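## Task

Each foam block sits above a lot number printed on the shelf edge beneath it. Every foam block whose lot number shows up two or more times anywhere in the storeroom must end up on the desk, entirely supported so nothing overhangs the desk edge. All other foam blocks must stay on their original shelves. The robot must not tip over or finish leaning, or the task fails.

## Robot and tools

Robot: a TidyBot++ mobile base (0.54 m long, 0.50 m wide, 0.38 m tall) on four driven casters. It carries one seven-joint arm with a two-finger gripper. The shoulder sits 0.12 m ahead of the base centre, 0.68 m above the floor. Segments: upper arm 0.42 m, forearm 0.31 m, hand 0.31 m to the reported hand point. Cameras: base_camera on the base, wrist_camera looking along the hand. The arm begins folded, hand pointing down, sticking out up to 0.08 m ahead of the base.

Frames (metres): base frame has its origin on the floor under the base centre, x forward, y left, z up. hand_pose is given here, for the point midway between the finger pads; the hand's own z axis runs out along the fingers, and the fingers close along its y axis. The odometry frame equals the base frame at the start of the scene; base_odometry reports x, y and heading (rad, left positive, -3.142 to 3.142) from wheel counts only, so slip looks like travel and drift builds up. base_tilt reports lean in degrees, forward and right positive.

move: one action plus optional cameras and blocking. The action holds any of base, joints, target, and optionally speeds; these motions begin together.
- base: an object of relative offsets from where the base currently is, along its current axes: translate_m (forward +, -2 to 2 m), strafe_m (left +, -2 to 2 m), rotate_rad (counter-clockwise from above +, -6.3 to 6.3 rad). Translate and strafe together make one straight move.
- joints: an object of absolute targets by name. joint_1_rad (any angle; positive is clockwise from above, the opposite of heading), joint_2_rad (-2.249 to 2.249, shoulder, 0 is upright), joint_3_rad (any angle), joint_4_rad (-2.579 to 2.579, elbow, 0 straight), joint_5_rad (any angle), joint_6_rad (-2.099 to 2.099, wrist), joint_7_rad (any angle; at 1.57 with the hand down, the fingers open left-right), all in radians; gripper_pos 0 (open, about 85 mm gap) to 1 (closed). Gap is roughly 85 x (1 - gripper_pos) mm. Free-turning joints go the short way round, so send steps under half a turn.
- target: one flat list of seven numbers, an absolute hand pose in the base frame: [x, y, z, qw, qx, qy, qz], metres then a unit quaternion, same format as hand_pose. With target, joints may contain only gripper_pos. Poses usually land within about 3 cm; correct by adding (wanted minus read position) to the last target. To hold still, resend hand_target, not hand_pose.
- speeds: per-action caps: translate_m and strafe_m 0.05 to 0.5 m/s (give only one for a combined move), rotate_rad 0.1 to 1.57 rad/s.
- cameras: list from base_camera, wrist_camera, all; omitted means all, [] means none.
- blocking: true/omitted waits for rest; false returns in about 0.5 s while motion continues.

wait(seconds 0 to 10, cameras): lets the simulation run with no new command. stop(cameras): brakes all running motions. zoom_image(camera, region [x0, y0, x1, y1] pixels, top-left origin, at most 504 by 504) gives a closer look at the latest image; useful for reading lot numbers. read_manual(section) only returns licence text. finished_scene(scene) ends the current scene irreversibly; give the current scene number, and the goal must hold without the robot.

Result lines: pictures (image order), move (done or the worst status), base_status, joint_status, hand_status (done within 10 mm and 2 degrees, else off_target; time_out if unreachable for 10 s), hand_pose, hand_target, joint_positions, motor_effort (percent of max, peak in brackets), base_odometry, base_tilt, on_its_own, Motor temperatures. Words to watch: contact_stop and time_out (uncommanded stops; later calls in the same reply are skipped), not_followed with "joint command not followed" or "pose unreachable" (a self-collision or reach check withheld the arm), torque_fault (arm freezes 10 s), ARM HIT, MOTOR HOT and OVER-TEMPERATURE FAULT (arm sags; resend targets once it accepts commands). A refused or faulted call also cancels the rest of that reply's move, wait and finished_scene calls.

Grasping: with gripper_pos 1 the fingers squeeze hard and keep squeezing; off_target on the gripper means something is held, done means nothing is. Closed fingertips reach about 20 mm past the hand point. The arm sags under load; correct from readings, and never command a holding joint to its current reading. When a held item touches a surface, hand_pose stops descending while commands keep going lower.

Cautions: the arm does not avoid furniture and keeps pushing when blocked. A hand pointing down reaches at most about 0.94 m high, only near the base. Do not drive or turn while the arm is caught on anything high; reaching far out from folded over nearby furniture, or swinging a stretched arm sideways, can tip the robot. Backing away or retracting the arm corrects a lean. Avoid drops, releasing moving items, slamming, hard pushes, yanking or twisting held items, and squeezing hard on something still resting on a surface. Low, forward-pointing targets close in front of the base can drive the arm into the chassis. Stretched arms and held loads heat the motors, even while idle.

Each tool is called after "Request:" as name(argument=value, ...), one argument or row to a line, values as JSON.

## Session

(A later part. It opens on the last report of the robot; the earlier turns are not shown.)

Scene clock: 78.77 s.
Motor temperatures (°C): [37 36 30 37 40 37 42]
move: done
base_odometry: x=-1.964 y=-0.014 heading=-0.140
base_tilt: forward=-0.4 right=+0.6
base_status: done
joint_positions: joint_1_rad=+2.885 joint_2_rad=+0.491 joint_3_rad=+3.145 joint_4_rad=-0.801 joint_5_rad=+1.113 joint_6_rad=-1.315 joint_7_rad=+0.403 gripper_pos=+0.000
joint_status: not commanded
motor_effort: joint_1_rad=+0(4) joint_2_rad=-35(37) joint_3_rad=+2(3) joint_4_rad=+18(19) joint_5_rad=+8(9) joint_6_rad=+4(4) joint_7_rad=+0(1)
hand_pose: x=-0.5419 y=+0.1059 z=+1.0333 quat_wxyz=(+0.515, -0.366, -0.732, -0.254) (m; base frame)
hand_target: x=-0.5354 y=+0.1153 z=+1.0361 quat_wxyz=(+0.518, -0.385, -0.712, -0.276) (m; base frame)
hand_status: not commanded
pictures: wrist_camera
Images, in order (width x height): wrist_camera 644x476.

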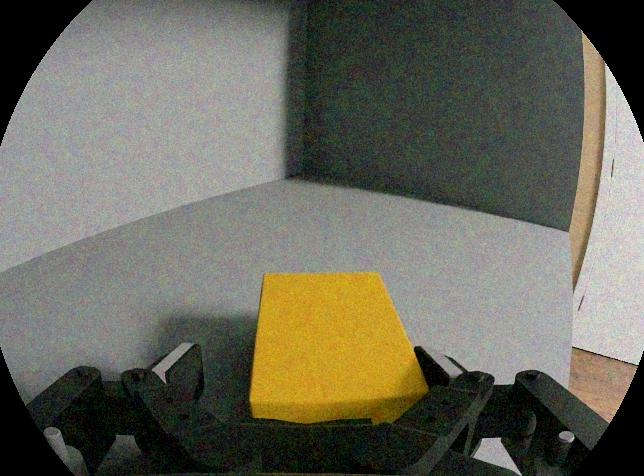

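Request:
move(
  base={"translate_m": 0.0076, "strafe_m": 0.0057},
  cameras=["wrist_camera"],
)

Request:
move(
  joints={"gripper_pos": 0.6},
  cameras=["wrist_camera"],
)

Scene clock: 80.60 s.
Motor temperatures (°C): [37 36 30 37 40 37 42]
move: done
base_odometry: x=-1.955 y=-0.010 heading=-0.139
base_tilt: forward=-0.4 right=+0.6
base_status: done
joint_positions: joint_1_rad=+2.885 joint_2_rad=+0.492 joint_3_rad=+3.145 joint_4_rad=-0.801 joint_5_rad=+1.114 joint_6_rad=-1.316 joint_7_rad=+0.403 gripper_pos=+0.000
joint_status: not commanded
motor_effort: joint_1_rad=+0(2) joint_2_rad=-34(38) joint_3_rad=+2(3) joint_4_rad=+18(19) joint_5_rad=+8(9) joint_6_rad=+3(5) joint_7_rad=-1(1)
hand_pose: x=-0.5418 y=+0.1060 z=+1.0329 quat_wxyz=(+0.515, -0.367, -0.732, -0.255) (m; base frame)
hand_target: x=-0.5354 y=+0.1153 z=+1.0361 quat_wxyz=(+0.518, -0.385, -0.712, -0.276) (m; base frame)
hand_status: not commanded
pictures: wrist_camera
Images, in order (width x height): wrist_camera 644x476.

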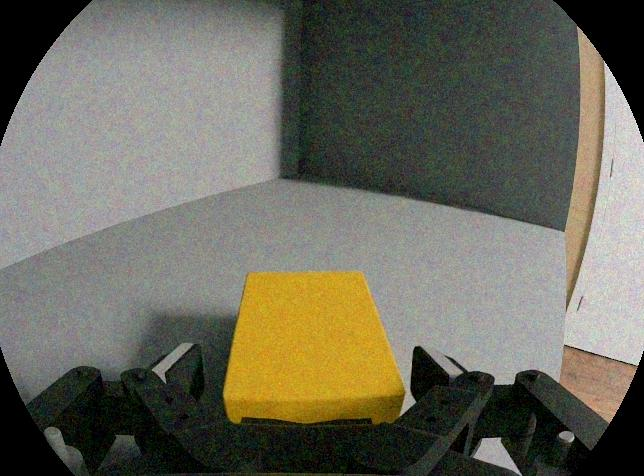

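Scene clock: 81.47 s.
Motor temperatures (°C): [37 36 30 37 40 37 42]
move: off_target
base_odometry: x=-1.955 y=-0.010 heading=-0.139
base_tilt: forward=-0.4 right=+0.6
base_status: not commanded
joint_positions: joint_1_rad=+2.885 joint_2_rad=+0.491 joint_3_rad=+3.145 joint_4_rad=-0.800 joint_5_rad=+1.115 joint_6_rad=-1.316 joint_7_rad=+0.403 gripper_pos=+0.393
joint_status: gripper_pos off_target (ended at +0.393, target +0.600)
motor_effort: joint_1_rad=+0(1) joint_2_rad=-35(36) joint_3_rad=+2(2) joint_4_rad=+18(19) joint_5_rad=+8(9) joint_6_rad=+3(4) joint_7_rad=+0(1)
hand_pose: x=-0.5417 y=+0.1061 z=+1.0335 quat_wxyz=(+0.515, -0.367, -0.732, -0.255) (m; base frame)
hand_target: x=-0.5354 y=+0.1153 z=+1.0361 quat_wxyz=(+0.518, -0.385, -0.712, -0.276) (m; base frame)
hand_status: not commanded
pictures: wrist_camera
Images, in order (width x height): wrist_camera 644x476.

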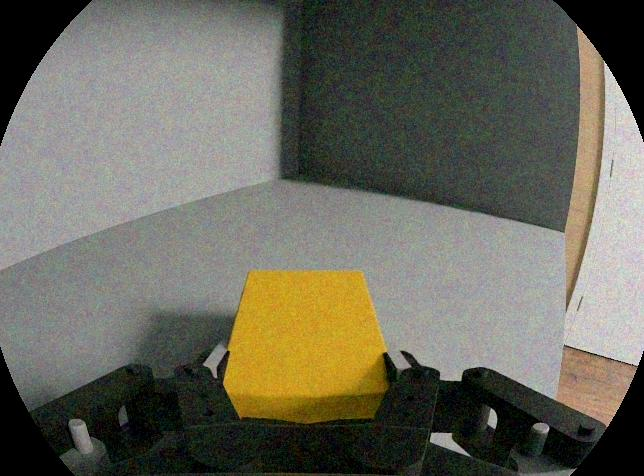

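Request:
move(
  joints={"joint_2_rad": 0.376},
  cameras=[],
)

Request:
move(
  base={"translate_m": 0.36},
  joints={"gripper_pos": 0.85},
  speeds={"translate_m": 0.3},
  cameras=["wrist_camera"],
)

Request:
move(
  base={"translate_m": 1.274, "strafe_m": 0.683},
  joints={"joint_1_rad": -1.555, "joint_2_rad": 0.12, "joint_4_rad": -2.1, "joint_5_rad": -0.06, "joint_6_rad": 0.34, "joint_7_rad": 1.61},
  cameras=["wrist_camera"],
)

Scene clock: 83.57 s.
Motor temperatures (°C): [37 36 30 37 40 37 42]
move: done
base_odometry: x=-1.955 y=-0.010 heading=-0.139
base_tilt: forward=-0.4 right=+0.6
base_status: not commanded
joint_positions: joint_1_rad=+2.885 joint_2_rad=+0.360 joint_3_rad=+3.145 joint_4_rad=-0.795 joint_5_rad=+1.117 joint_6_rad=-1.316 joint_7_rad=+0.403 gripper_pos=+0.393
joint_status: all done
motor_effort: joint_1_rad=+0(1) joint_2_rad=-31(39) joint_3_rad=+2(2) joint_4_rad=+18(20) joint_5_rad=+8(9) joint_6_rad=+5(5) joint_7_rad=+0(0)
hand_pose: x=-0.4915 y=+0.1196 z=+1.1134 quat_wxyz=(+0.556, -0.391, -0.700, -0.219) (m; base frame)
hand_target: x=-0.4844 y=+0.1288 z=+1.1135 quat_wxyz=(+0.556, -0.411, -0.682, -0.239) (m; base frame)
hand_status: not commanded
pictures: none
No camera images: "cameras" was empty.

Scene clock: 85.73 s.
Motor temperatures (°C): [37 36 30 37 40 37 42]
move: off_target
base_odometry: x=-1.599 y=-0.060 heading=-0.139
base_tilt: forward=-0.4 right=+0.6
base_status: done
joint_positions: joint_1_rad=+2.885 joint_2_rad=+0.362 joint_3_rad=+3.145 joint_4_rad=-0.795 joint_5_rad=+1.117 joint_6_rad=-1.317 joint_7_rad=+0.403 gripper_pos=+0.393
joint_status: gripper_pos off_target (ended at +0.393, target +0.850)
motor_effort: joint_1_rad=+0(1) joint_2_rad=-30(33) joint_3_rad=+2(2) joint_4_rad=+18(19) joint_5_rad=+8(9) joint_6_rad=+4(6) joint_7_rad=+0(0)
hand_pose: x=-0.4922 y=+0.1195 z=+1.1124 quat_wxyz=(+0.556, -0.391, -0.700, -0.219) (m; base frame)
hand_target: x=-0.4844 y=+0.1288 z=+1.1135 quat_wxyz=(+0.556, -0.411, -0.682, -0.239) (m; base frame)
hand_status: not commanded
pictures: wrist_camera
Images, in order (width x height): wrist_camera 644x476.

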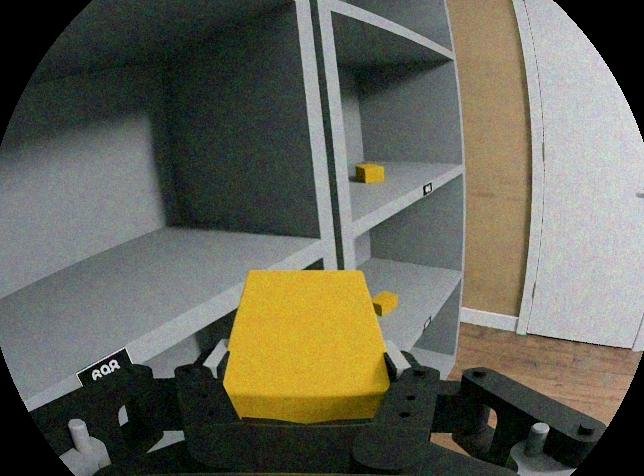

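Scene clock: 89.80 s.
Motor temperatures (°C): [37 36 30 37 40 37 42]
move: done
base_odometry: x=-0.242 y=+0.440 heading=-0.140
base_tilt: forward=-0.3 right=+0.6
base_status: done
joint_positions: joint_1_rad=+4.715 joint_2_rad=+0.128 joint_3_rad=+3.144 joint_4_rad=-2.071 joint_5_rad=+0.009 joint_6_rad=+0.283 joint_7_rad=+1.567 gripper_pos=+0.393
joint_status: all done
motor_effort: joint_1_rad=-1(4) joint_2_rad=-23(34) joint_3_rad=+0(3) joint_4_rad=+19(22) joint_5_rad=+1(10) joint_6_rad=+9(9) joint_7_rad=+0(1)
hand_pose: x=+0.1202 y=+0.6011 z=+0.8095 quat_wxyz=(+0.405, -0.578, -0.579, -0.408) (m; base frame)
hand_target: x=+0.1324 y=+0.5971 z=+0.8146 quat_wxyz=(+0.412, -0.584, -0.558, -0.422) (m; base frame)
hand_status: not commanded
pictures: wrist_camera
Images, in order (width x height): wrist_camera 644x476.

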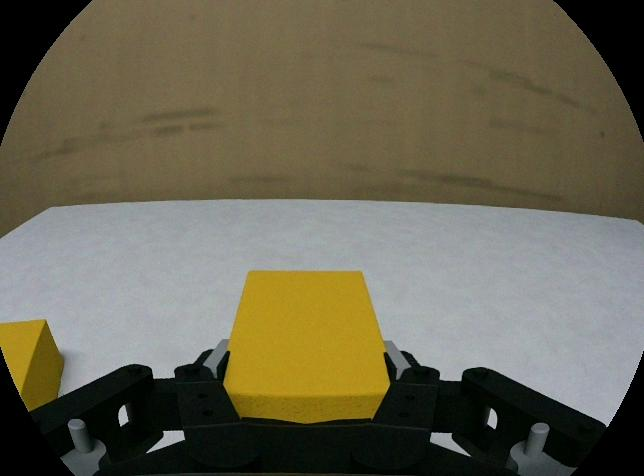

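Request:
move(
  joints={"joint_2_rad": 0.206, "joint_4_rad": -2.162, "joint_6_rad": 0.458, "gripper_pos": 0.6},
  cameras=[],
)

Request:
move(
  joints={"joint_2_rad": 0.226, "joint_4_rad": -2.18, "joint_6_rad": 0.495},
  cameras=[],
)

Request:
move(
  joints={"joint_2_rad": 0.243, "joint_4_rad": -2.193, "joint_6_rad": 0.523},
  cameras=[],
)

Scene clock: 91.27 s.
Motor temperatures (°C): [37 36 30 37 40 37 42]
move: off_target
base_odometry: x=-0.242 y=+0.440 heading=-0.140
base_tilt: forward=-0.3 right=+0.6
base_status: not commanded
joint_positions: joint_1_rad=+4.715 joint_2_rad=+0.192 joint_3_rad=+3.144 joint_4_rad=-2.137 joint_5_rad=+0.009 joint_6_rad=+0.402 joint_7_rad=+1.567 gripper_pos=+0.393
joint_status: gripper_pos off_target (ended at +0.393, target +0.600); the others done
motor_effort: joint_1_rad=-1(1) joint_2_rad=-24(26) joint_3_rad=+0(0) joint_4_rad=+18(20) joint_5_rad=+1(1) joint_6_rad=+8(9) joint_7_rad=+0(1)
hand_pose: x=+0.1199 y=+0.6002 z=+0.7704 quat_wxyz=(+0.403, -0.580, -0.581, -0.405) (m; base frame)
hand_target: x=+0.1344 y=+0.5989 z=+0.7651 quat_wxyz=(+0.401, -0.591, -0.563, -0.416) (m; base frame)
hand_status: not commanded
pictures: none
No camera images: "cameras" was empty.

Scene clock: 91.87 s.
Motor temperatures (°C): [37 36 30 37 40 37 42]
move: done
base_odometry: x=-0.242 y=+0.440 heading=-0.140
base_tilt: forward=-0.3 right=+0.6
base_status: not commanded
joint_positions: joint_1_rad=+4.715 joint_2_rad=+0.204 joint_3_rad=+3.144 joint_4_rad=-2.154 joint_5_rad=+0.009 joint_6_rad=+0.444 joint_7_rad=+1.567 gripper_pos=+0.393
joint_status: all done
motor_effort: joint_1_rad=+0(1) joint_2_rad=-24(25) joint_3_rad=+0(0) joint_4_rad=+18(19) joint_5_rad=+1(1) joint_6_rad=+9(9) joint_7_rad=+0(1)
hand_pose: x=+0.1198 y=+0.6003 z=+0.7662 quat_wxyz=(+0.406, -0.578, -0.579, -0.408) (m; base frame)
hand_target: x=+0.1351 y=+0.5983 z=+0.7548 quat_wxyz=(+0.400, -0.591, -0.563, -0.416) (m; base frame)
hand_status: not commanded
pictures: none
No camera images: "cameras" was empty.

Scene clock: 92.47 s.
Motor temperatures (°C): [37 36 30 37 40 37 42]
move: done
base_odometry: x=-0.242 y=+0.440 heading=-0.140
base_tilt: forward=-0.3 right=+0.6
base_status: not commanded
joint_positions: joint_1_rad=+4.715 joint_2_rad=+0.218 joint_3_rad=+3.144 joint_4_rad=-2.166 joint_5_rad=+0.009 joint_6_rad=+0.474 joint_7_rad=+1.568 gripper_pos=+0.393
joint_status: all done
motor_effort: joint_1_rad=+0(1) joint_2_rad=-23(25) joint_3_rad=+0(0) joint_4_rad=+17(19) joint_5_rad=+1(1) joint_6_rad=+7(9) joint_7_rad=+0(1)
hand_pose: x=+0.1197 y=+0.6006 z=+0.7609 quat_wxyz=(+0.407, -0.576, -0.578, -0.410) (m; base frame)
hand_target: x=+0.1355 y=+0.5980 z=+0.7463 quat_wxyz=(+0.398, -0.592, -0.564, -0.416) (m; base frame)
hand_status: not commanded
pictures: none
No camera images: "cameras" was empty.

Request:
move(
  joints={"joint_2_rad": 0.251, "joint_4_rad": -2.199, "joint_6_rad": 0.537},
  cameras=[],
)

Request:
move(
  joints={"gripper_pos": 0.0},
  cameras=[],
)

Request:
move(
  base={"strafe_m": -0.28},
  joints={"joint_2_rad": 0.13},
  cameras=["wrist_camera"],
)

Request:
move(
  base={"translate_m": 1.05, "strafe_m": -0.12},
  joints={"joint_1_rad": 0.9, "joint_2_rad": -0.8, "joint_4_rad": -2.5, "joint_5_rad": 0.0, "joint_6_rad": -0.3, "joint_7_rad": 1.57},
  cameras=["wrist_camera", "base_camera"],
)

Scene clock: 94.27 s.
Motor temperatures (°C): [37 36 30 37 40 37 42]
move: done
base_odometry: x=-0.242 y=+0.440 heading=-0.140
base_tilt: forward=-0.3 right=+0.5
base_status: not commanded
joint_positions: joint_1_rad=+4.715 joint_2_rad=+0.220 joint_3_rad=+3.144 joint_4_rad=-2.171 joint_5_rad=+0.009 joint_6_rad=+0.489 joint_7_rad=+1.568 gripper_pos=+0.393
joint_status: all done
motor_effort: joint_1_rad=+0(1) joint_2_rad=-23(24) joint_3_rad=+0(0) joint_4_rad=+17(18) joint_5_rad=+0(1) joint_6_rad=+8(9) joint_7_rad=+0(0)
hand_pose: x=+0.1197 y=+0.6008 z=+0.7611 quat_wxyz=(+0.410, -0.575, -0.576, -0.412) (m; base frame)
hand_target: x=+0.1357 y=+0.5978 z=+0.7426 quat_wxyz=(+0.398, -0.592, -0.564, -0.416) (m; base frame)
hand_status: not commanded
pictures: none
No camera images: "cameras" was empty.

Scene clock: 95.13 s.
Motor temperatures (°C): [37 36 30 37 40 37 42]
move: done
base_odometry: x=-0.242 y=+0.440 heading=-0.140
base_tilt: forward=-0.3 right=+0.6
base_status: not commanded
joint_positions: joint_1_rad=+4.715 joint_2_rad=+0.224 joint_3_rad=+3.144 joint_4_rad=-2.171 joint_5_rad=+0.009 joint_6_rad=+0.489 joint_7_rad=+1.568 gripper_pos=+0.000
joint_status: all done
motor_effort: joint_1_rad=+0(1) joint_2_rad=-25(25) joint_3_rad=+0(0) joint_4_rad=+17(17) joint_5_rad=+1(1) joint_6_rad=+8(9) joint_7_rad=-1(1)
hand_pose: x=+0.1197 y=+0.6008 z=+0.7587 quat_wxyz=(+0.408, -0.576, -0.577, -0.411) (m; base frame)
hand_target: x=+0.1357 y=+0.5978 z=+0.7426 quat_wxyz=(+0.398, -0.592, -0.564, -0.416) (m; base frame)
hand_status: not commanded
pictures: none
No camera images: "cameras" was empty.

Scene clock: 97.00 s.
Motor temperatures (°C): [37 36 30 37 40 37 42]
move: done
base_odometry: x=-0.281 y=+0.162 heading=-0.139
base_tilt: forward=-0.3 right=+0.6
base_status: done
joint_positions: joint_1_rad=+4.715 joint_2_rad=+0.128 joint_3_rad=+3.144 joint_4_rad=-2.178 joint_5_rad=+0.008 joint_6_rad=+0.491 joint_7_rad=+1.568 gripper_pos=+0.000
joint_status: all done
motor_effort: joint_1_rad=+0(2) joint_2_rad=-22(27) joint_3_rad=+0(1) joint_4_rad=+17(19) joint_5_rad=+1(1) joint_6_rad=+9(10) joint_7_rad=+0(1)
hand_pose: x=+0.1198 y=+0.5891 z=+0.8131 quat_wxyz=(+0.434, -0.557, -0.558, -0.437) (m; base frame)
hand_target: x=+0.1355 y=+0.5861 z=+0.8144 quat_wxyz=(+0.433, -0.566, -0.538, -0.450) (m; base frame)
hand_status: not commanded
pictures: wrist_camera
Images, in order (width x height): wrist_camera 644x476.

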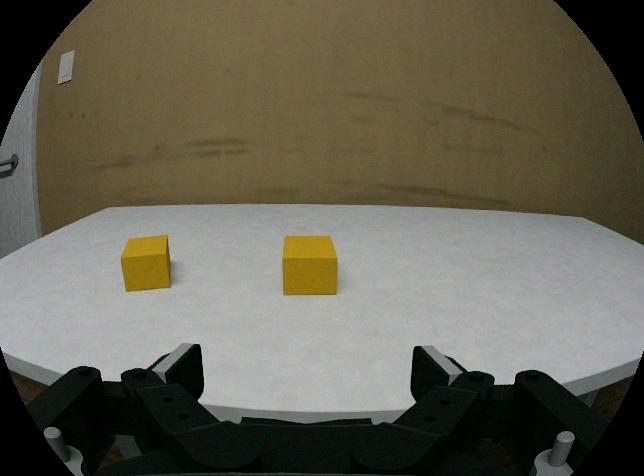

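Scene clock: 100.47 s.
Motor temperatures (°C): [37 36 30 37 40 37 42]
move: done
base_odometry: x=+0.742 y=-0.103 heading=-0.140
base_tilt: forward=-0.3 right=+0.6
base_status: done
joint_positions: joint_1_rad=+7.165 joint_2_rad=-0.781 joint_3_rad=+3.141 joint_4_rad=-2.467 joint_5_rad=+0.008 joint_6_rad=-0.249 joint_7_rad=+1.568 gripper_pos=+0.000
joint_status: all done
motor_effort: joint_1_rad=+0(3) joint_2_rad=+5(24) joint_3_rad=+1(3) joint_4_rad=+22(23) joint_5_rad=+1(2) joint_6_rad=+9(10) joint_7_rad=+0(1)
hand_pose: x=+0.3147 y=-0.2363 z=+0.8331 quat_wxyz=(-0.244, -0.746, +0.350, -0.512) (m; base frame)
hand_target: x=+0.3025 y=-0.2283 z=+0.8049 quat_wxyz=(-0.235, -0.758, +0.366, -0.487) (m; base frame)
hand_status: not commanded
pictures: base_camera, wrist_camera
Images, in order (width x height): base_camera 644x364, wrist_camera 644x476.

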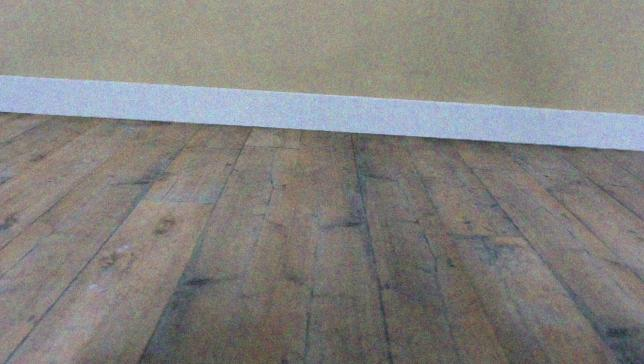

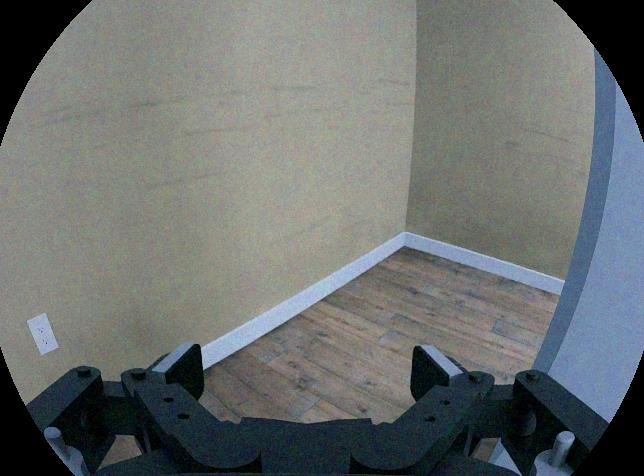

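Request:
move(
  base={"translate_m": 0.5, "strafe_m": -0.42},
  joints={"joint_1_rad": -2.15, "joint_6_rad": -0.36},
  cameras=[],
)

Request:
move(
  base={"strafe_m": -1.08},
  cameras=["wrist_camera", "base_camera"],
)

Scene clock: 106.20 s.
Motor temperatures (°C): [37 36 30 37 40 37 42]
move: done
base_odometry: x=+1.179 y=-0.588 heading=-0.139
base_tilt: forward=-0.4 right=+0.6
base_status: done
joint_positions: joint_1_rad=+4.152 joint_2_rad=-0.790 joint_3_rad=+3.141 joint_4_rad=-2.469 joint_5_rad=+0.008 joint_6_rad=-0.311 joint_7_rad=+1.568 gripper_pos=+0.000
joint_status: all done
motor_effort: joint_1_rad=+0(2) joint_2_rad=+5(7) joint_3_rad=+1(1) joint_4_rad=+22(23) joint_5_rad=+1(1) joint_6_rad=+8(9) joint_7_rad=+0(1)
hand_pose: x=-0.0400 y=+0.2519 z=+0.8169 quat_wxyz=(+0.475, -0.405, -0.735, -0.265) (m; base frame)
hand_target: x=-0.0383 y=+0.2373 z=+0.7882 quat_wxyz=(+0.453, -0.407, -0.754, -0.245) (m; base frame)
hand_status: not commanded
pictures: none
No camera images: "cameras" was empty.

Scene clock: 109.70 s.
Motor temperatures (°C): [37 36 30 37 40 37 42]
move: done
base_odometry: x=+1.030 y=-1.658 heading=-0.138
base_tilt: forward=-0.4 right=+0.6
base_status: done
joint_positions: joint_1_rad=+4.151 joint_2_rad=-0.791 joint_3_rad=+3.141 joint_4_rad=-2.470 joint_5_rad=+0.008 joint_6_rad=-0.313 joint_7_rad=+1.568 gripper_pos=+0.000
joint_status: not commanded
motor_effort: joint_1_rad=+0(1) joint_2_rad=+5(6) joint_3_rad=+1(1) joint_4_rad=+22(23) joint_5_rad=+1(1) joint_6_rad=+8(9) joint_7_rad=+0(1)
hand_pose: x=-0.0398 y=+0.2515 z=+0.8164 quat_wxyz=(+0.475, -0.405, -0.735, -0.265) (m; base frame)
hand_target: x=-0.0383 y=+0.2373 z=+0.7882 quat_wxyz=(+0.453, -0.407, -0.754, -0.245) (m; base frame)
hand_status: not commanded
pictures: base_camera, wrist_camera
Images, in order (width x height): base_camera 644x364, wrist_camera 644x476.

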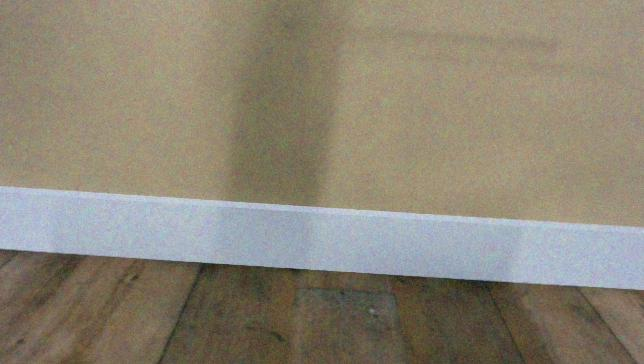

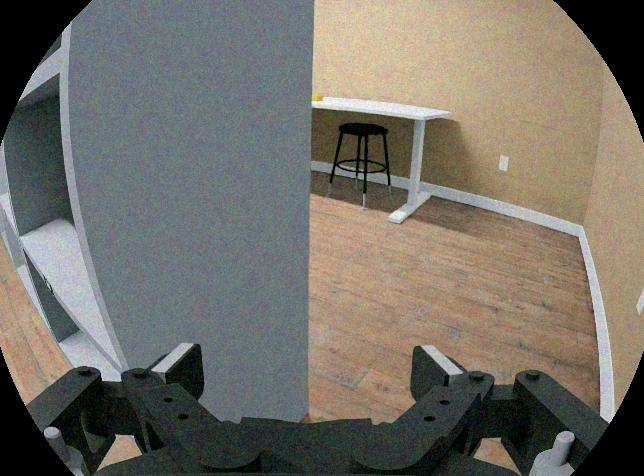

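Request:
move(
  base={"translate_m": -0.25, "strafe_m": -0.24},
  joints={"joint_1_rad": -1.555, "joint_6_rad": -0.42},
  cameras=[],
)

Request:
move(
  base={"translate_m": -0.74},
  cameras=["wrist_camera"],
)

Scene clock: 112.47 s.
Motor temperatures (°C): [37 36 30 37 40 37 42]
move: done
base_odometry: x=+0.749 y=-1.861 heading=-0.138
base_tilt: forward=-0.4 right=+0.6
base_status: done
joint_positions: joint_1_rad=+4.711 joint_2_rad=-0.792 joint_3_rad=+3.141 joint_4_rad=-2.470 joint_5_rad=+0.008 joint_6_rad=-0.371 joint_7_rad=+1.568 gripper_pos=+0.000
joint_status: all done
motor_effort: joint_1_rad=+0(2) joint_2_rad=+5(7) joint_3_rad=+1(2) joint_4_rad=+21(23) joint_5_rad=+1(1) joint_6_rad=+7(9) joint_7_rad=+0(1)
hand_pose: x=+0.1180 y=+0.2895 z=+0.8004 quat_wxyz=(+0.366, -0.603, -0.606, -0.369) (m; base frame)
hand_target: x=+0.1216 y=+0.2754 z=+0.7720 quat_wxyz=(+0.343, -0.621, -0.612, -0.348) (m; base frame)
hand_status: not commanded
pictures: none
No camera images: "cameras" was empty.

Scene clock: 115.30 s.
Motor temperatures (°C): [37 36 30 37 40 37 42]
move: done
base_odometry: x=+0.016 y=-1.760 heading=-0.137
base_tilt: forward=-0.4 right=+0.6
base_status: done
joint_positions: joint_1_rad=+4.711 joint_2_rad=-0.792 joint_3_rad=+3.141 joint_4_rad=-2.470 joint_5_rad=+0.008 joint_6_rad=-0.372 joint_7_rad=+1.568 gripper_pos=+0.000
joint_status: not commanded
motor_effort: joint_1_rad=+0(1) joint_2_rad=+4(6) joint_3_rad=+1(2) joint_4_rad=+22(23) joint_5_rad=+1(1) joint_6_rad=+8(9) joint_7_rad=+0(1)
hand_pose: x=+0.1181 y=+0.2894 z=+0.8002 quat_wxyz=(+0.365, -0.603, -0.606, -0.369) (m; base frame)
hand_target: x=+0.1216 y=+0.2754 z=+0.7720 quat_wxyz=(+0.343, -0.621, -0.612, -0.348) (m; base frame)
hand_status: not commanded
pictures: wrist_camera
Images, in order (width x height): wrist_camera 644x476.

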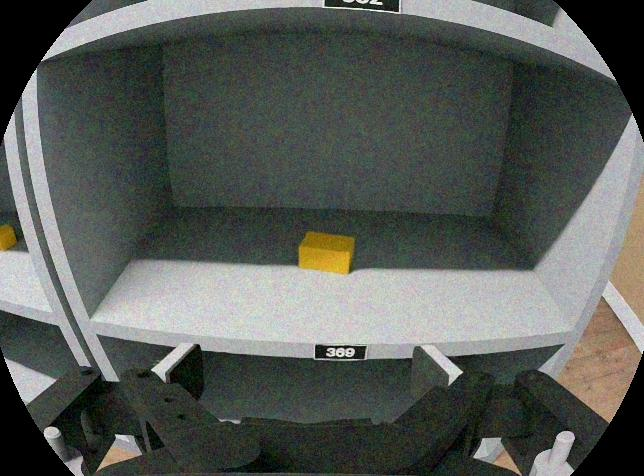

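Request:
zoom_image(
  camera="wrist_camera",
  region=[312, 0, 412, 40],
)

Request:
zoom_image(
  camera="wrist_camera",
  region=[300, 336, 380, 366],
)

Scaled by 5.040.

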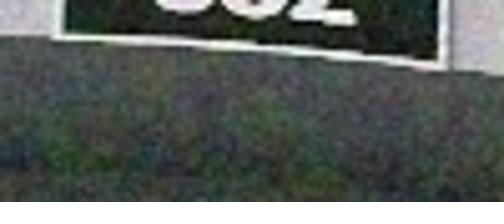

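Scaled by 6.300.

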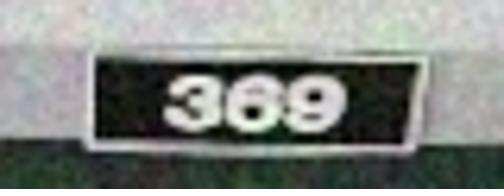

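Request:
move(
  base={"translate_m": -1.0},
  joints={"joint_6_rad": -0.25},
  cameras=["wrist_camera"],
)

Request:
zoom_image(
  camera="wrist_camera",
  region=[200, 0, 460, 60],
)

Scene clock: 119.33 s.
Motor temperatures (°C): [37 36 30 37 40 37 42]
move: done
base_odometry: x=-0.975 y=-1.623 heading=-0.137
base_tilt: forward=-0.4 right=+0.6
base_status: done
joint_positions: joint_1_rad=+4.711 joint_2_rad=-0.792 joint_3_rad=+3.141 joint_4_rad=-2.477 joint_5_rad=+0.008 joint_6_rad=-0.257 joint_7_rad=+1.568 gripper_pos=+0.000
joint_status: all done
motor_effort: joint_1_rad=-1(1) joint_2_rad=+5(6) joint_3_rad=+1(2) joint_4_rad=+22(24) joint_5_rad=+1(1) joint_6_rad=+8(10) joint_7_rad=+0(1)
hand_pose: x=+0.1179 y=+0.3029 z=+0.8282 quat_wxyz=(+0.397, -0.582, -0.585, -0.400) (m; base frame)
hand_target: x=+0.1219 y=+0.2991 z=+0.8192 quat_wxyz=(+0.394, -0.590, -0.581, -0.400) (m; base frame)
hand_status: not commanded
pictures: wrist_camera
Images, in order (width x height): wrist_camera 644x476.

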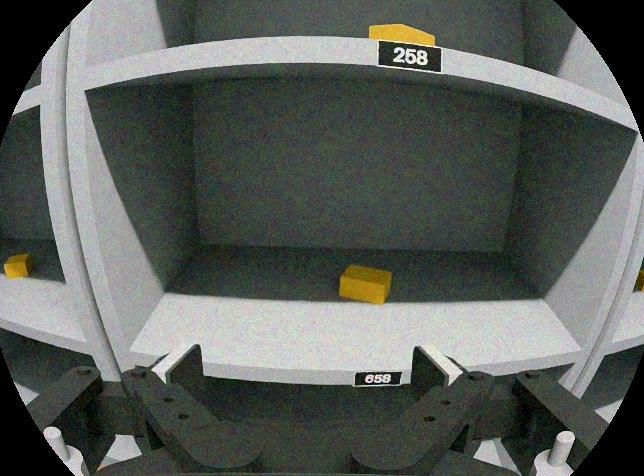

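Scaled by 1.938.

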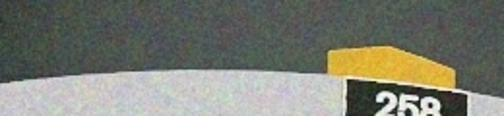

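Request:
move(
  base={"translate_m": -1.0},
  cameras=["wrist_camera"],
)

Request:
zoom_image(
  camera="wrist_camera",
  region=[200, 0, 460, 80],
)

Request:
zoom_image(
  camera="wrist_camera",
  region=[200, 340, 440, 420],
)

Scene clock: 122.93 s.
Motor temperatures (°C): [37 36 30 37 40 37 42]
move: done
base_odometry: x=-1.966 y=-1.487 heading=-0.137
base_tilt: forward=-0.4 right=+0.6
base_status: done
joint_positions: joint_1_rad=+4.712 joint_2_rad=-0.792 joint_3_rad=+3.141 joint_4_rad=-2.477 joint_5_rad=+0.008 joint_6_rad=-0.257 joint_7_rad=+1.568 gripper_pos=+0.000
joint_status: not commanded
motor_effort: joint_1_rad=+0(1) joint_2_rad=+4(6) joint_3_rad=+1(2) joint_4_rad=+22(23) joint_5_rad=+1(1) joint_6_rad=+8(9) joint_7_rad=+0(1)
hand_pose: x=+0.1179 y=+0.3029 z=+0.8282 quat_wxyz=(+0.397, -0.582, -0.585, -0.400) (m; base frame)
hand_target: x=+0.1219 y=+0.2991 z=+0.8192 quat_wxyz=(+0.394, -0.590, -0.581, -0.400) (m; base frame)
hand_status: not commanded
pictures: wrist_camera
Images, in order (width x height): wrist_camera 644x476.

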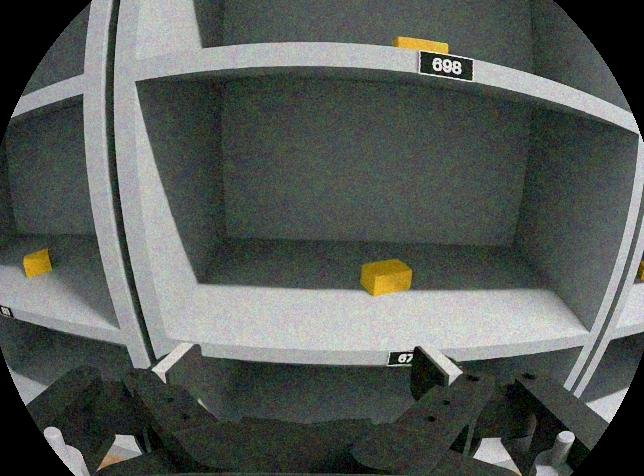

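Scaled by 1.938.

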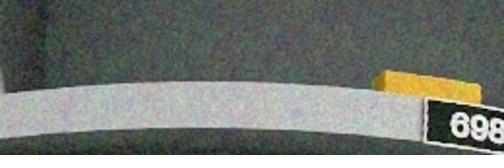

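Scaled by 2.100.

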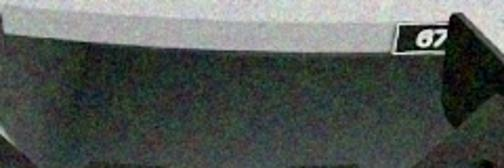

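Request:
move(
  joints={"joint_1_rad": -1.33},
  cameras=["wrist_camera"],
)

Request:
move(
  base={"translate_m": -0.4},
  joints={"joint_1_rad": -1.87},
  cameras=["wrist_camera"],
)

Scene clock: 125.20 s.
Motor temperatures (°C): [37 36 30 37 40 37 42]
move: done
base_odometry: x=-1.966 y=-1.487 heading=-0.137
base_tilt: forward=-0.4 right=+0.6
base_status: not commanded
joint_positions: joint_1_rad=+4.935 joint_2_rad=-0.792 joint_3_rad=+3.141 joint_4_rad=-2.477 joint_5_rad=+0.008 joint_6_rad=-0.257 joint_7_rad=+1.568 gripper_pos=+0.000
joint_status: all done
motor_effort: joint_1_rad=+0(2) joint_2_rad=+5(5) joint_3_rad=+1(1) joint_4_rad=+22(23) joint_5_rad=+1(1) joint_6_rad=+9(9) joint_7_rad=+0(1)
hand_pose: x=+0.1850 y=+0.2956 z=+0.8282 quat_wxyz=(+0.350, -0.644, -0.517, -0.442) (m; base frame)
hand_target: x=+0.1885 y=+0.2909 z=+0.8192 quat_wxyz=(+0.346, -0.651, -0.511, -0.442) (m; base frame)
hand_status: not commanded
pictures: wrist_camera
Images, in order (width x height): wrist_camera 644x476.

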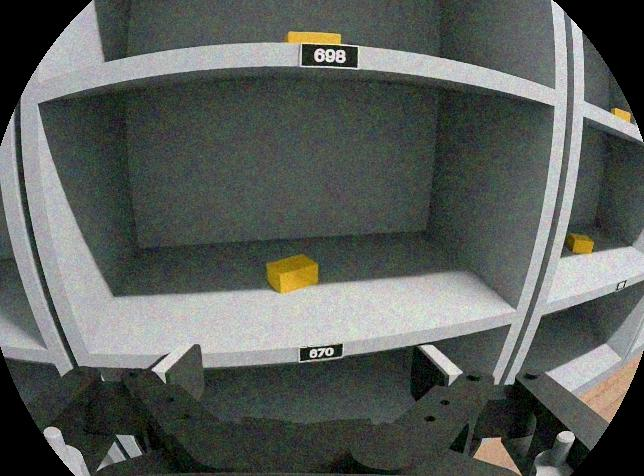

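Scene clock: 127.33 s.
Motor temperatures (°C): [37 36 30 37 40 37 42]
move: done
base_odometry: x=-2.362 y=-1.432 heading=-0.137
base_tilt: forward=-0.4 right=+0.6
base_status: done
joint_positions: joint_1_rad=+4.412 joint_2_rad=-0.775 joint_3_rad=+3.141 joint_4_rad=-2.477 joint_5_rad=+0.008 joint_6_rad=-0.257 joint_7_rad=+1.568 gripper_pos=+0.000
joint_status: all done
motor_effort: joint_1_rad=+1(6) joint_2_rad=+0(5) joint_3_rad=+0(2) joint_4_rad=+22(23) joint_5_rad=+1(1) joint_6_rad=+9(9) joint_7_rad=+0(1)
hand_pose: x=+0.0278 y=+0.2914 z=+0.8231 quat_wxyz=(+0.447, -0.491, -0.670, -0.332) (m; base frame)
hand_target: x=+0.0291 y=+0.2852 z=+0.8192 quat_wxyz=(+0.452, -0.491, -0.666, -0.333) (m; base frame)
hand_status: not commanded
pictures: wrist_camera
Images, in order (width x height): wrist_camera 644x476.

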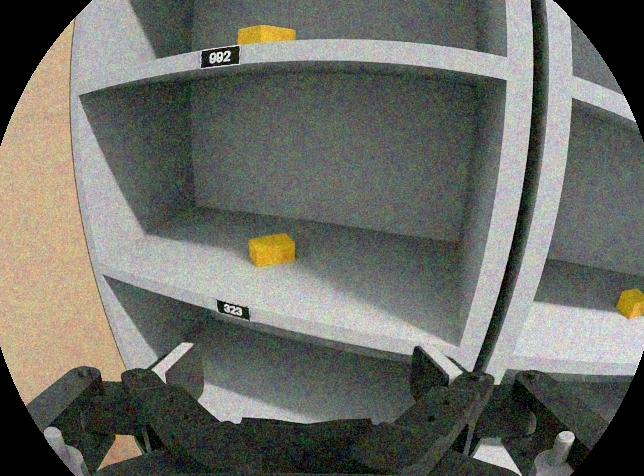

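Request:
zoom_image(
  camera="wrist_camera",
  region=[195, 40, 250, 70],
)

Request:
zoom_image(
  camera="wrist_camera",
  region=[100, 0, 500, 300],
)

Scaled by 9.164.

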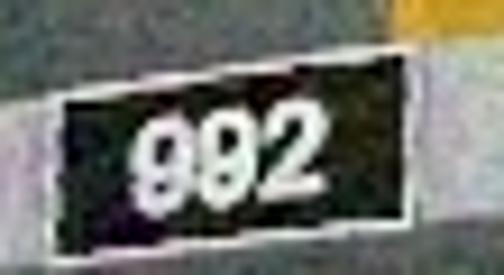

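Scaled by 1.260.

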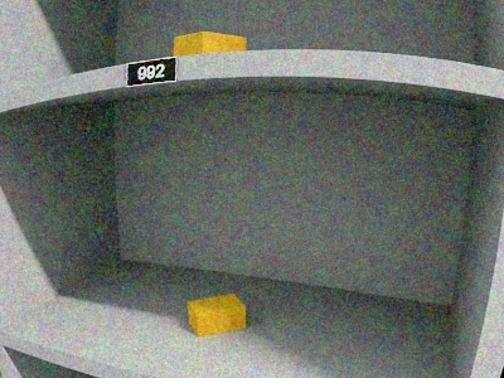

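Request:
move(
  base={"translate_m": 0.53},
  joints={"joint_1_rad": -1.56, "joint_2_rad": -0.6, "joint_4_rad": -1.78, "joint_5_rad": 0.0, "joint_6_rad": -0.54, "joint_7_rad": 1.57},
  cameras=["wrist_camera"],
)

Scene clock: 133.20 s.
Motor temperatures (°C): [37 36 30 37 40 37 42]
move: done
base_odometry: x=-1.837 y=-1.505 heading=-0.137
base_tilt: forward=-0.3 right=+0.6
base_status: done
joint_positions: joint_1_rad=+4.704 joint_2_rad=-0.618 joint_3_rad=+3.143 joint_4_rad=-1.793 joint_5_rad=+0.008 joint_6_rad=-0.491 joint_7_rad=+1.568 gripper_pos=+0.000
joint_status: all done
motor_effort: joint_1_rad=+0(2) joint_2_rad=+0(4) joint_3_rad=+1(3) joint_4_rad=+21(24) joint_5_rad=+1(2) joint_6_rad=+8(10) joint_7_rad=+0(1)
hand_pose: x=+0.1164 y=+0.3560 z=+1.1163 quat_wxyz=(+0.476, -0.521, -0.525, -0.476) (m; base frame)
hand_target: x=+0.1207 y=+0.3609 z=+1.1025 quat_wxyz=(+0.459, -0.538, -0.533, -0.464) (m; base frame)
hand_status: not commanded
pictures: wrist_camera
Images, in order (width x height): wrist_camera 644x476.

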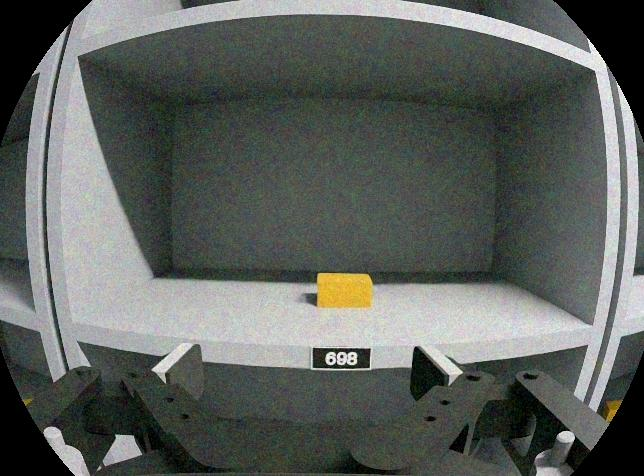

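Request:
zoom_image(
  camera="wrist_camera",
  region=[280, 250, 400, 380],
)

Scaled by 3.877.

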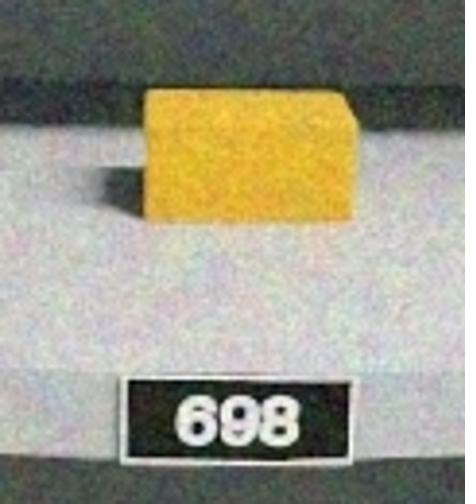

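Request:
move(
  base={"translate_m": -0.169, "strafe_m": 0.026},
  joints={"joint_1_rad": -1.56, "joint_2_rad": 0.465, "joint_4_rad": -0.79, "joint_5_rad": 1.10, "joint_6_rad": -1.21, "joint_7_rad": 0.445, "gripper_pos": 1.0},
  cameras=["wrist_camera"],
)

Scene clock: 146.53 s.
Motor temperatures (°C): [37 36 30 37 40 37 42]
move: done
base_odometry: x=-2.001 y=-1.456 heading=-0.137
base_tilt: forward=-0.4 right=+0.6
base_status: done
joint_positions: joint_1_rad=+4.708 joint_2_rad=+0.441 joint_3_rad=+3.137 joint_4_rad=-0.807 joint_5_rad=+1.034 joint_6_rad=-1.158 joint_7_rad=+0.490 gripper_pos=+0.999
joint_status: all done
motor_effort: joint_1_rad=+0(2) joint_2_rad=-34(36) joint_3_rad=+2(4) joint_4_rad=+19(23) joint_5_rad=+8(8) joint_6_rad=+5(10) joint_7_rad=+0(1)
hand_pose: x=+0.3580 y=+0.6445 z=+1.0626 quat_wxyz=(+0.186, -0.781, -0.221, -0.553) (m; base frame)
hand_target: x=+0.3836 y=+0.6306 z=+1.0636 quat_wxyz=(+0.158, -0.783, -0.185, -0.573) (m; base frame)
hand_status: not commanded
pictures: wrist_camera
Images, in order (width x height): wrist_camera 644x476.

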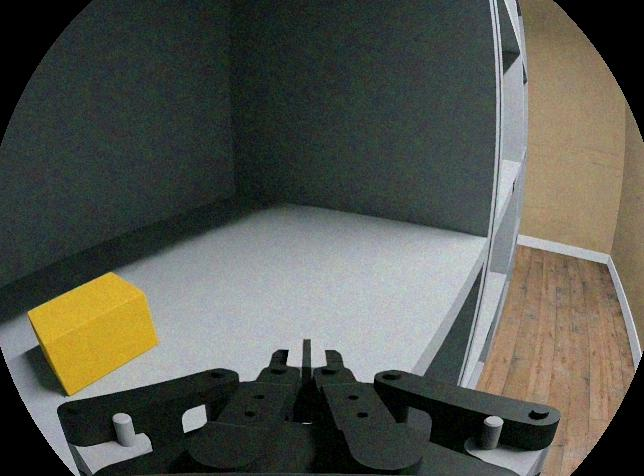

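Request:
move(
  base={"translate_m": -0.02, "strafe_m": 0.055},
  joints={"joint_2_rad": 0.497},
  cameras=["wrist_camera"],
)

Scene clock: 149.47 s.
Motor temperatures (°C): [37 36 30 37 40 37 42]
move: done
base_odometry: x=-2.013 y=-1.398 heading=-0.137
base_tilt: forward=-0.4 right=+0.5
base_status: done
joint_positions: joint_1_rad=+4.712 joint_2_rad=+0.482 joint_3_rad=+3.137 joint_4_rad=-0.802 joint_5_rad=+1.039 joint_6_rad=-1.164 joint_7_rad=+0.488 gripper_pos=+0.999
joint_status: all done
motor_effort: joint_1_rad=-1(2) joint_2_rad=-35(39) joint_3_rad=+2(3) joint_4_rad=+20(21) joint_5_rad=+8(8) joint_6_rad=+4(5) joint_7_rad=+0(0)
hand_pose: x=+0.3619 y=+0.6570 z=+1.0384 quat_wxyz=(+0.168, -0.785, -0.228, -0.551) (m; base frame)
hand_target: x=+0.3837 y=+0.6425 z=+1.0432 quat_wxyz=(+0.146, -0.785, -0.194, -0.569) (m; base frame)
hand_status: not commanded
pictures: wrist_camera
Images, in order (width x height): wrist_camera 644x476.

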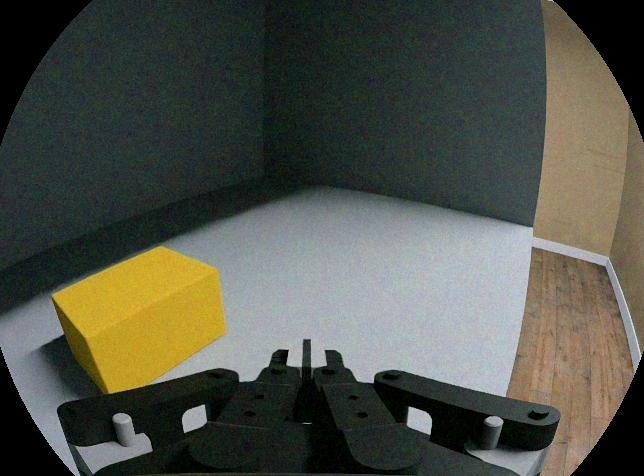

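Request:
move(
  base={"translate_m": 0.1515, "strafe_m": -0.115},
  blocking=false,
  cameras=[],
)

Request:
move(
  joints={"joint_1_rad": -1.56, "joint_2_rad": 0.497, "joint_4_rad": -0.79, "joint_5_rad": 0.453, "joint_6_rad": -0.651, "joint_7_rad": 1.078, "gripper_pos": 1.0},
  cameras=["wrist_camera"],
)

Scene clock: 153.67 s.
Motor temperatures (°C): [37 36 30 37 40 37 42]
move: moving
base_odometry: x=-1.948 y=-1.463 heading=-0.137
base_tilt: forward=-0.3 right=+0.6
base_status: translate_m moving; strafe_m moving
joint_positions: joint_1_rad=+4.710 joint_2_rad=+0.483 joint_3_rad=+3.137 joint_4_rad=-0.802 joint_5_rad=+1.039 joint_6_rad=-1.164 joint_7_rad=+0.488 gripper_pos=+0.999
joint_status: not commanded
motor_effort: joint_1_rad=+2(5) joint_2_rad=-36(39) joint_3_rad=+3(4) joint_4_rad=+19(20) joint_5_rad=+8(8) joint_6_rad=+4(4) joint_7_rad=+0(0)
hand_pose: x=+0.3612 y=+0.6576 z=+1.0380 quat_wxyz=(+0.168, -0.785, -0.228, -0.551) (m; base frame)
hand_target: x=+0.3837 y=+0.6425 z=+1.0432 quat_wxyz=(+0.146, -0.785, -0.194, -0.569) (m; base frame)
hand_status: not commanded
pictures: none
No camera images: "cameras" was empty.

Scene clock: 155.00 s.
Motor temperatures (°C): [37 36 30 37 40 37 42]
move: done
base_odometry: x=-1.879 y=-1.533 heading=-0.136
base_tilt: forward=-0.3 right=+0.6
base_status: done
joint_positions: joint_1_rad=+4.725 joint_2_rad=+0.473 joint_3_rad=+3.143 joint_4_rad=-0.800 joint_5_rad=+0.515 joint_6_rad=-0.700 joint_7_rad=+1.042 gripper_pos=+0.999
joint_status: all done
motor_effort: joint_1_rad=+0(7) joint_2_rad=-37(39) joint_3_rad=+1(3) joint_4_rad=+23(23) joint_5_rad=+3(8) joint_6_rad=+7(8) joint_7_rad=+0(1)
hand_pose: x=+0.2271 y=+0.7696 z=+1.0520 quat_wxyz=(+0.338, -0.666, -0.459, -0.480) (m; base frame)
hand_target: x=+0.2079 y=+0.7868 z=+1.0460 quat_wxyz=(+0.362, -0.656, -0.469, -0.468) (m; base frame)
hand_status: not commanded
pictures: wrist_camera
Images, in order (width x height): wrist_camera 644x476.

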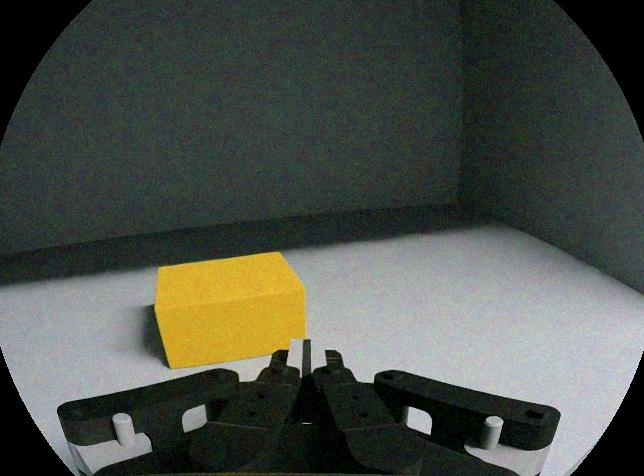

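Request:
move(
  base={"strafe_m": 0.09},
  speeds={"strafe_m": 0.2},
  joints={"joint_2_rad": 0.515},
  cameras=["wrist_camera"],
)

Scene clock: 157.03 s.
Motor temperatures (°C): [37 36 30 37 40 37 42]
move: done
base_odometry: x=-1.866 y=-1.444 heading=-0.137
base_tilt: forward=-0.4 right=+0.5
base_status: done
joint_positions: joint_1_rad=+4.725 joint_2_rad=+0.497 joint_3_rad=+3.143 joint_4_rad=-0.799 joint_5_rad=+0.515 joint_6_rad=-0.698 joint_7_rad=+1.042 gripper_pos=+0.999
joint_status: all done
motor_effort: joint_1_rad=-1(2) joint_2_rad=-38(41) joint_3_rad=+1(1) joint_4_rad=+21(22) joint_5_rad=+4(4) joint_6_rad=+7(8) joint_7_rad=-1(1)
hand_pose: x=+0.2270 y=+0.7784 z=+1.0344 quat_wxyz=(+0.330, -0.670, -0.465, -0.475) (m; base frame)
hand_target: x=+0.2080 y=+0.7933 z=+1.0318 quat_wxyz=(+0.356, -0.659, -0.474, -0.463) (m; base frame)
hand_status: not commanded
pictures: wrist_camera
Images, in order (width x height): wrist_camera 644x476.

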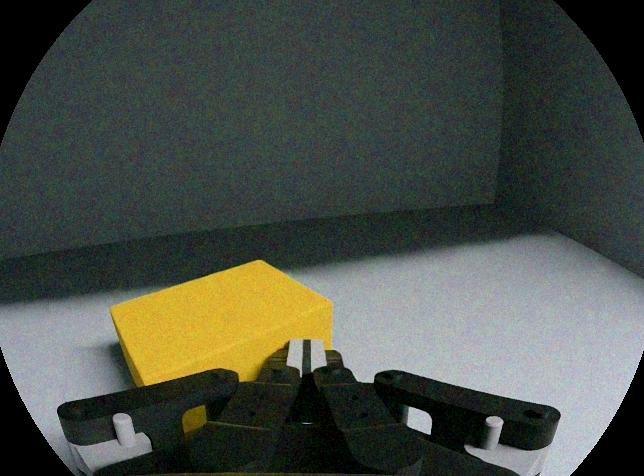

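Request:
move(
  base={"strafe_m": 0.036},
  speeds={"strafe_m": 0.2},
  cameras=[],
)

Request:
move(
  base={"strafe_m": -0.06},
  joints={"joint_1_rad": -1.56, "joint_2_rad": 0.455, "joint_4_rad": -0.79, "joint_5_rad": 1.005, "joint_6_rad": -1.07, "joint_7_rad": 0.55},
  cameras=["wrist_camera"],
)

Scene clock: 159.47 s.
Motor temperatures (°C): [37 36 30 37 40 37 42]
move: done
base_odometry: x=-1.861 y=-1.408 heading=-0.137
base_tilt: forward=-0.4 right=+0.6
base_status: done
joint_positions: joint_1_rad=+4.725 joint_2_rad=+0.503 joint_3_rad=+3.143 joint_4_rad=-0.798 joint_5_rad=+0.515 joint_6_rad=-0.698 joint_7_rad=+1.042 gripper_pos=+0.999
joint_status: not commanded
motor_effort: joint_1_rad=-1(3) joint_2_rad=-38(42) joint_3_rad=+1(1) joint_4_rad=+21(22) joint_5_rad=+3(4) joint_6_rad=+7(8) joint_7_rad=+0(0)
hand_pose: x=+0.2270 y=+0.7807 z=+1.0299 quat_wxyz=(+0.329, -0.671, -0.466, -0.474) (m; base frame)
hand_target: x=+0.2080 y=+0.7933 z=+1.0318 quat_wxyz=(+0.356, -0.659, -0.474, -0.463) (m; base frame)
hand_status: not commanded
pictures: none
No camera images: "cameras" was empty.

Scene clock: 160.80 s.
Motor temperatures (°C): [37 36 30 37 40 37 42]
move: done
base_odometry: x=-1.870 y=-1.467 heading=-0.137
base_tilt: forward=-0.3 right=+0.5
base_status: done
joint_positions: joint_1_rad=+4.723 joint_2_rad=+0.435 joint_3_rad=+3.143 joint_4_rad=-0.790 joint_5_rad=+0.951 joint_6_rad=-1.034 joint_7_rad=+0.586 gripper_pos=+0.999
joint_status: all done
motor_effort: joint_1_rad=-1(4) joint_2_rad=-34(42) joint_3_rad=+1(3) joint_4_rad=+20(23) joint_5_rad=+7(7) joint_6_rad=+4(7) joint_7_rad=+0(1)
hand_pose: x=+0.3430 y=+0.6732 z=+1.0773 quat_wxyz=(+0.229, -0.759, -0.270, -0.547) (m; base frame)
hand_target: x=+0.3549 y=+0.6691 z=+1.0691 quat_wxyz=(+0.206, -0.762, -0.255, -0.558) (m; base frame)
hand_status: not commanded
pictures: wrist_camera
Images, in order (width x height): wrist_camera 644x476.

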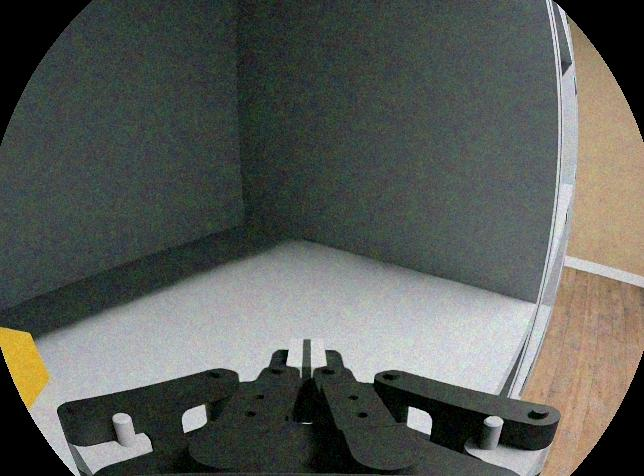

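Request:
move(
  base={"translate_m": -0.24, "strafe_m": 0.02},
  joints={"gripper_pos": 0.0},
  cameras=["wrist_camera"],
)

Scene clock: 163.17 s.
Motor temperatures (°C): [37 36 30 37 40 37 42]
move: done
base_odometry: x=-2.105 y=-1.415 heading=-0.137
base_tilt: forward=-0.3 right=+0.6
base_status: done
joint_positions: joint_1_rad=+4.718 joint_2_rad=+0.435 joint_3_rad=+3.143 joint_4_rad=-0.790 joint_5_rad=+0.951 joint_6_rad=-1.034 joint_7_rad=+0.586 gripper_pos=+0.000
joint_status: all done
motor_effort: joint_1_rad=+0(5) joint_2_rad=-34(35) joint_3_rad=+1(3) joint_4_rad=+20(21) joint_5_rad=+7(7) joint_6_rad=+5(6) joint_7_rad=+0(1)
hand_pose: x=+0.3394 y=+0.6744 z=+1.0773 quat_wxyz=(+0.230, -0.758, -0.272, -0.547) (m; base frame)
hand_target: x=+0.3549 y=+0.6691 z=+1.0691 quat_wxyz=(+0.206, -0.762, -0.255, -0.558) (m; base frame)
hand_status: not commanded
pictures: wrist_camera
Images, in order (width x height): wrist_camera 644x476.

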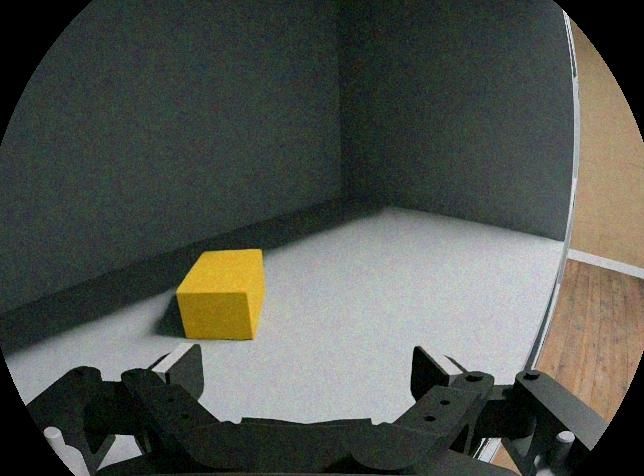

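Request:
move(
  base={"translate_m": 0.034, "strafe_m": 0.06},
  joints={"joint_1_rad": -1.638, "joint_2_rad": 0.516},
  cameras=["wrist_camera"],
)

Scene clock: 165.53 s.
Motor temperatures (°C): [37 36 30 37 40 37 42]
move: done
base_odometry: x=-2.063 y=-1.360 heading=-0.137
base_tilt: forward=-0.3 right=+0.6
base_status: done
joint_positions: joint_1_rad=+4.657 joint_2_rad=+0.505 joint_3_rad=+3.143 joint_4_rad=-0.790 joint_5_rad=+0.952 joint_6_rad=-1.034 joint_7_rad=+0.586 gripper_pos=+0.000
joint_status: all done
motor_effort: joint_1_rad=-1(2) joint_2_rad=-36(42) joint_3_rad=+2(2) joint_4_rad=+19(22) joint_5_rad=+7(8) joint_6_rad=+4(6) joint_7_rad=+0(1)
hand_pose: x=+0.2971 y=+0.7124 z=+1.0292 quat_wxyz=(+0.220, -0.756, -0.314, -0.531) (m; base frame)
hand_target: x=+0.3005 y=+0.7077 z=+1.0274 quat_wxyz=(+0.204, -0.757, -0.301, -0.542) (m; base frame)
hand_status: not commanded
pictures: wrist_camera
Images, in order (width x height): wrist_camera 644x476.

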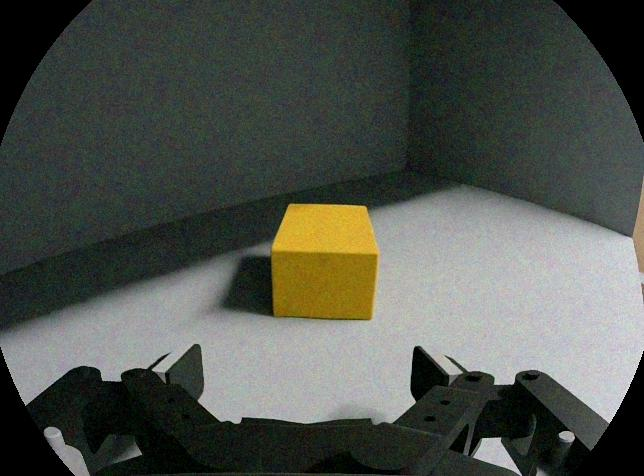

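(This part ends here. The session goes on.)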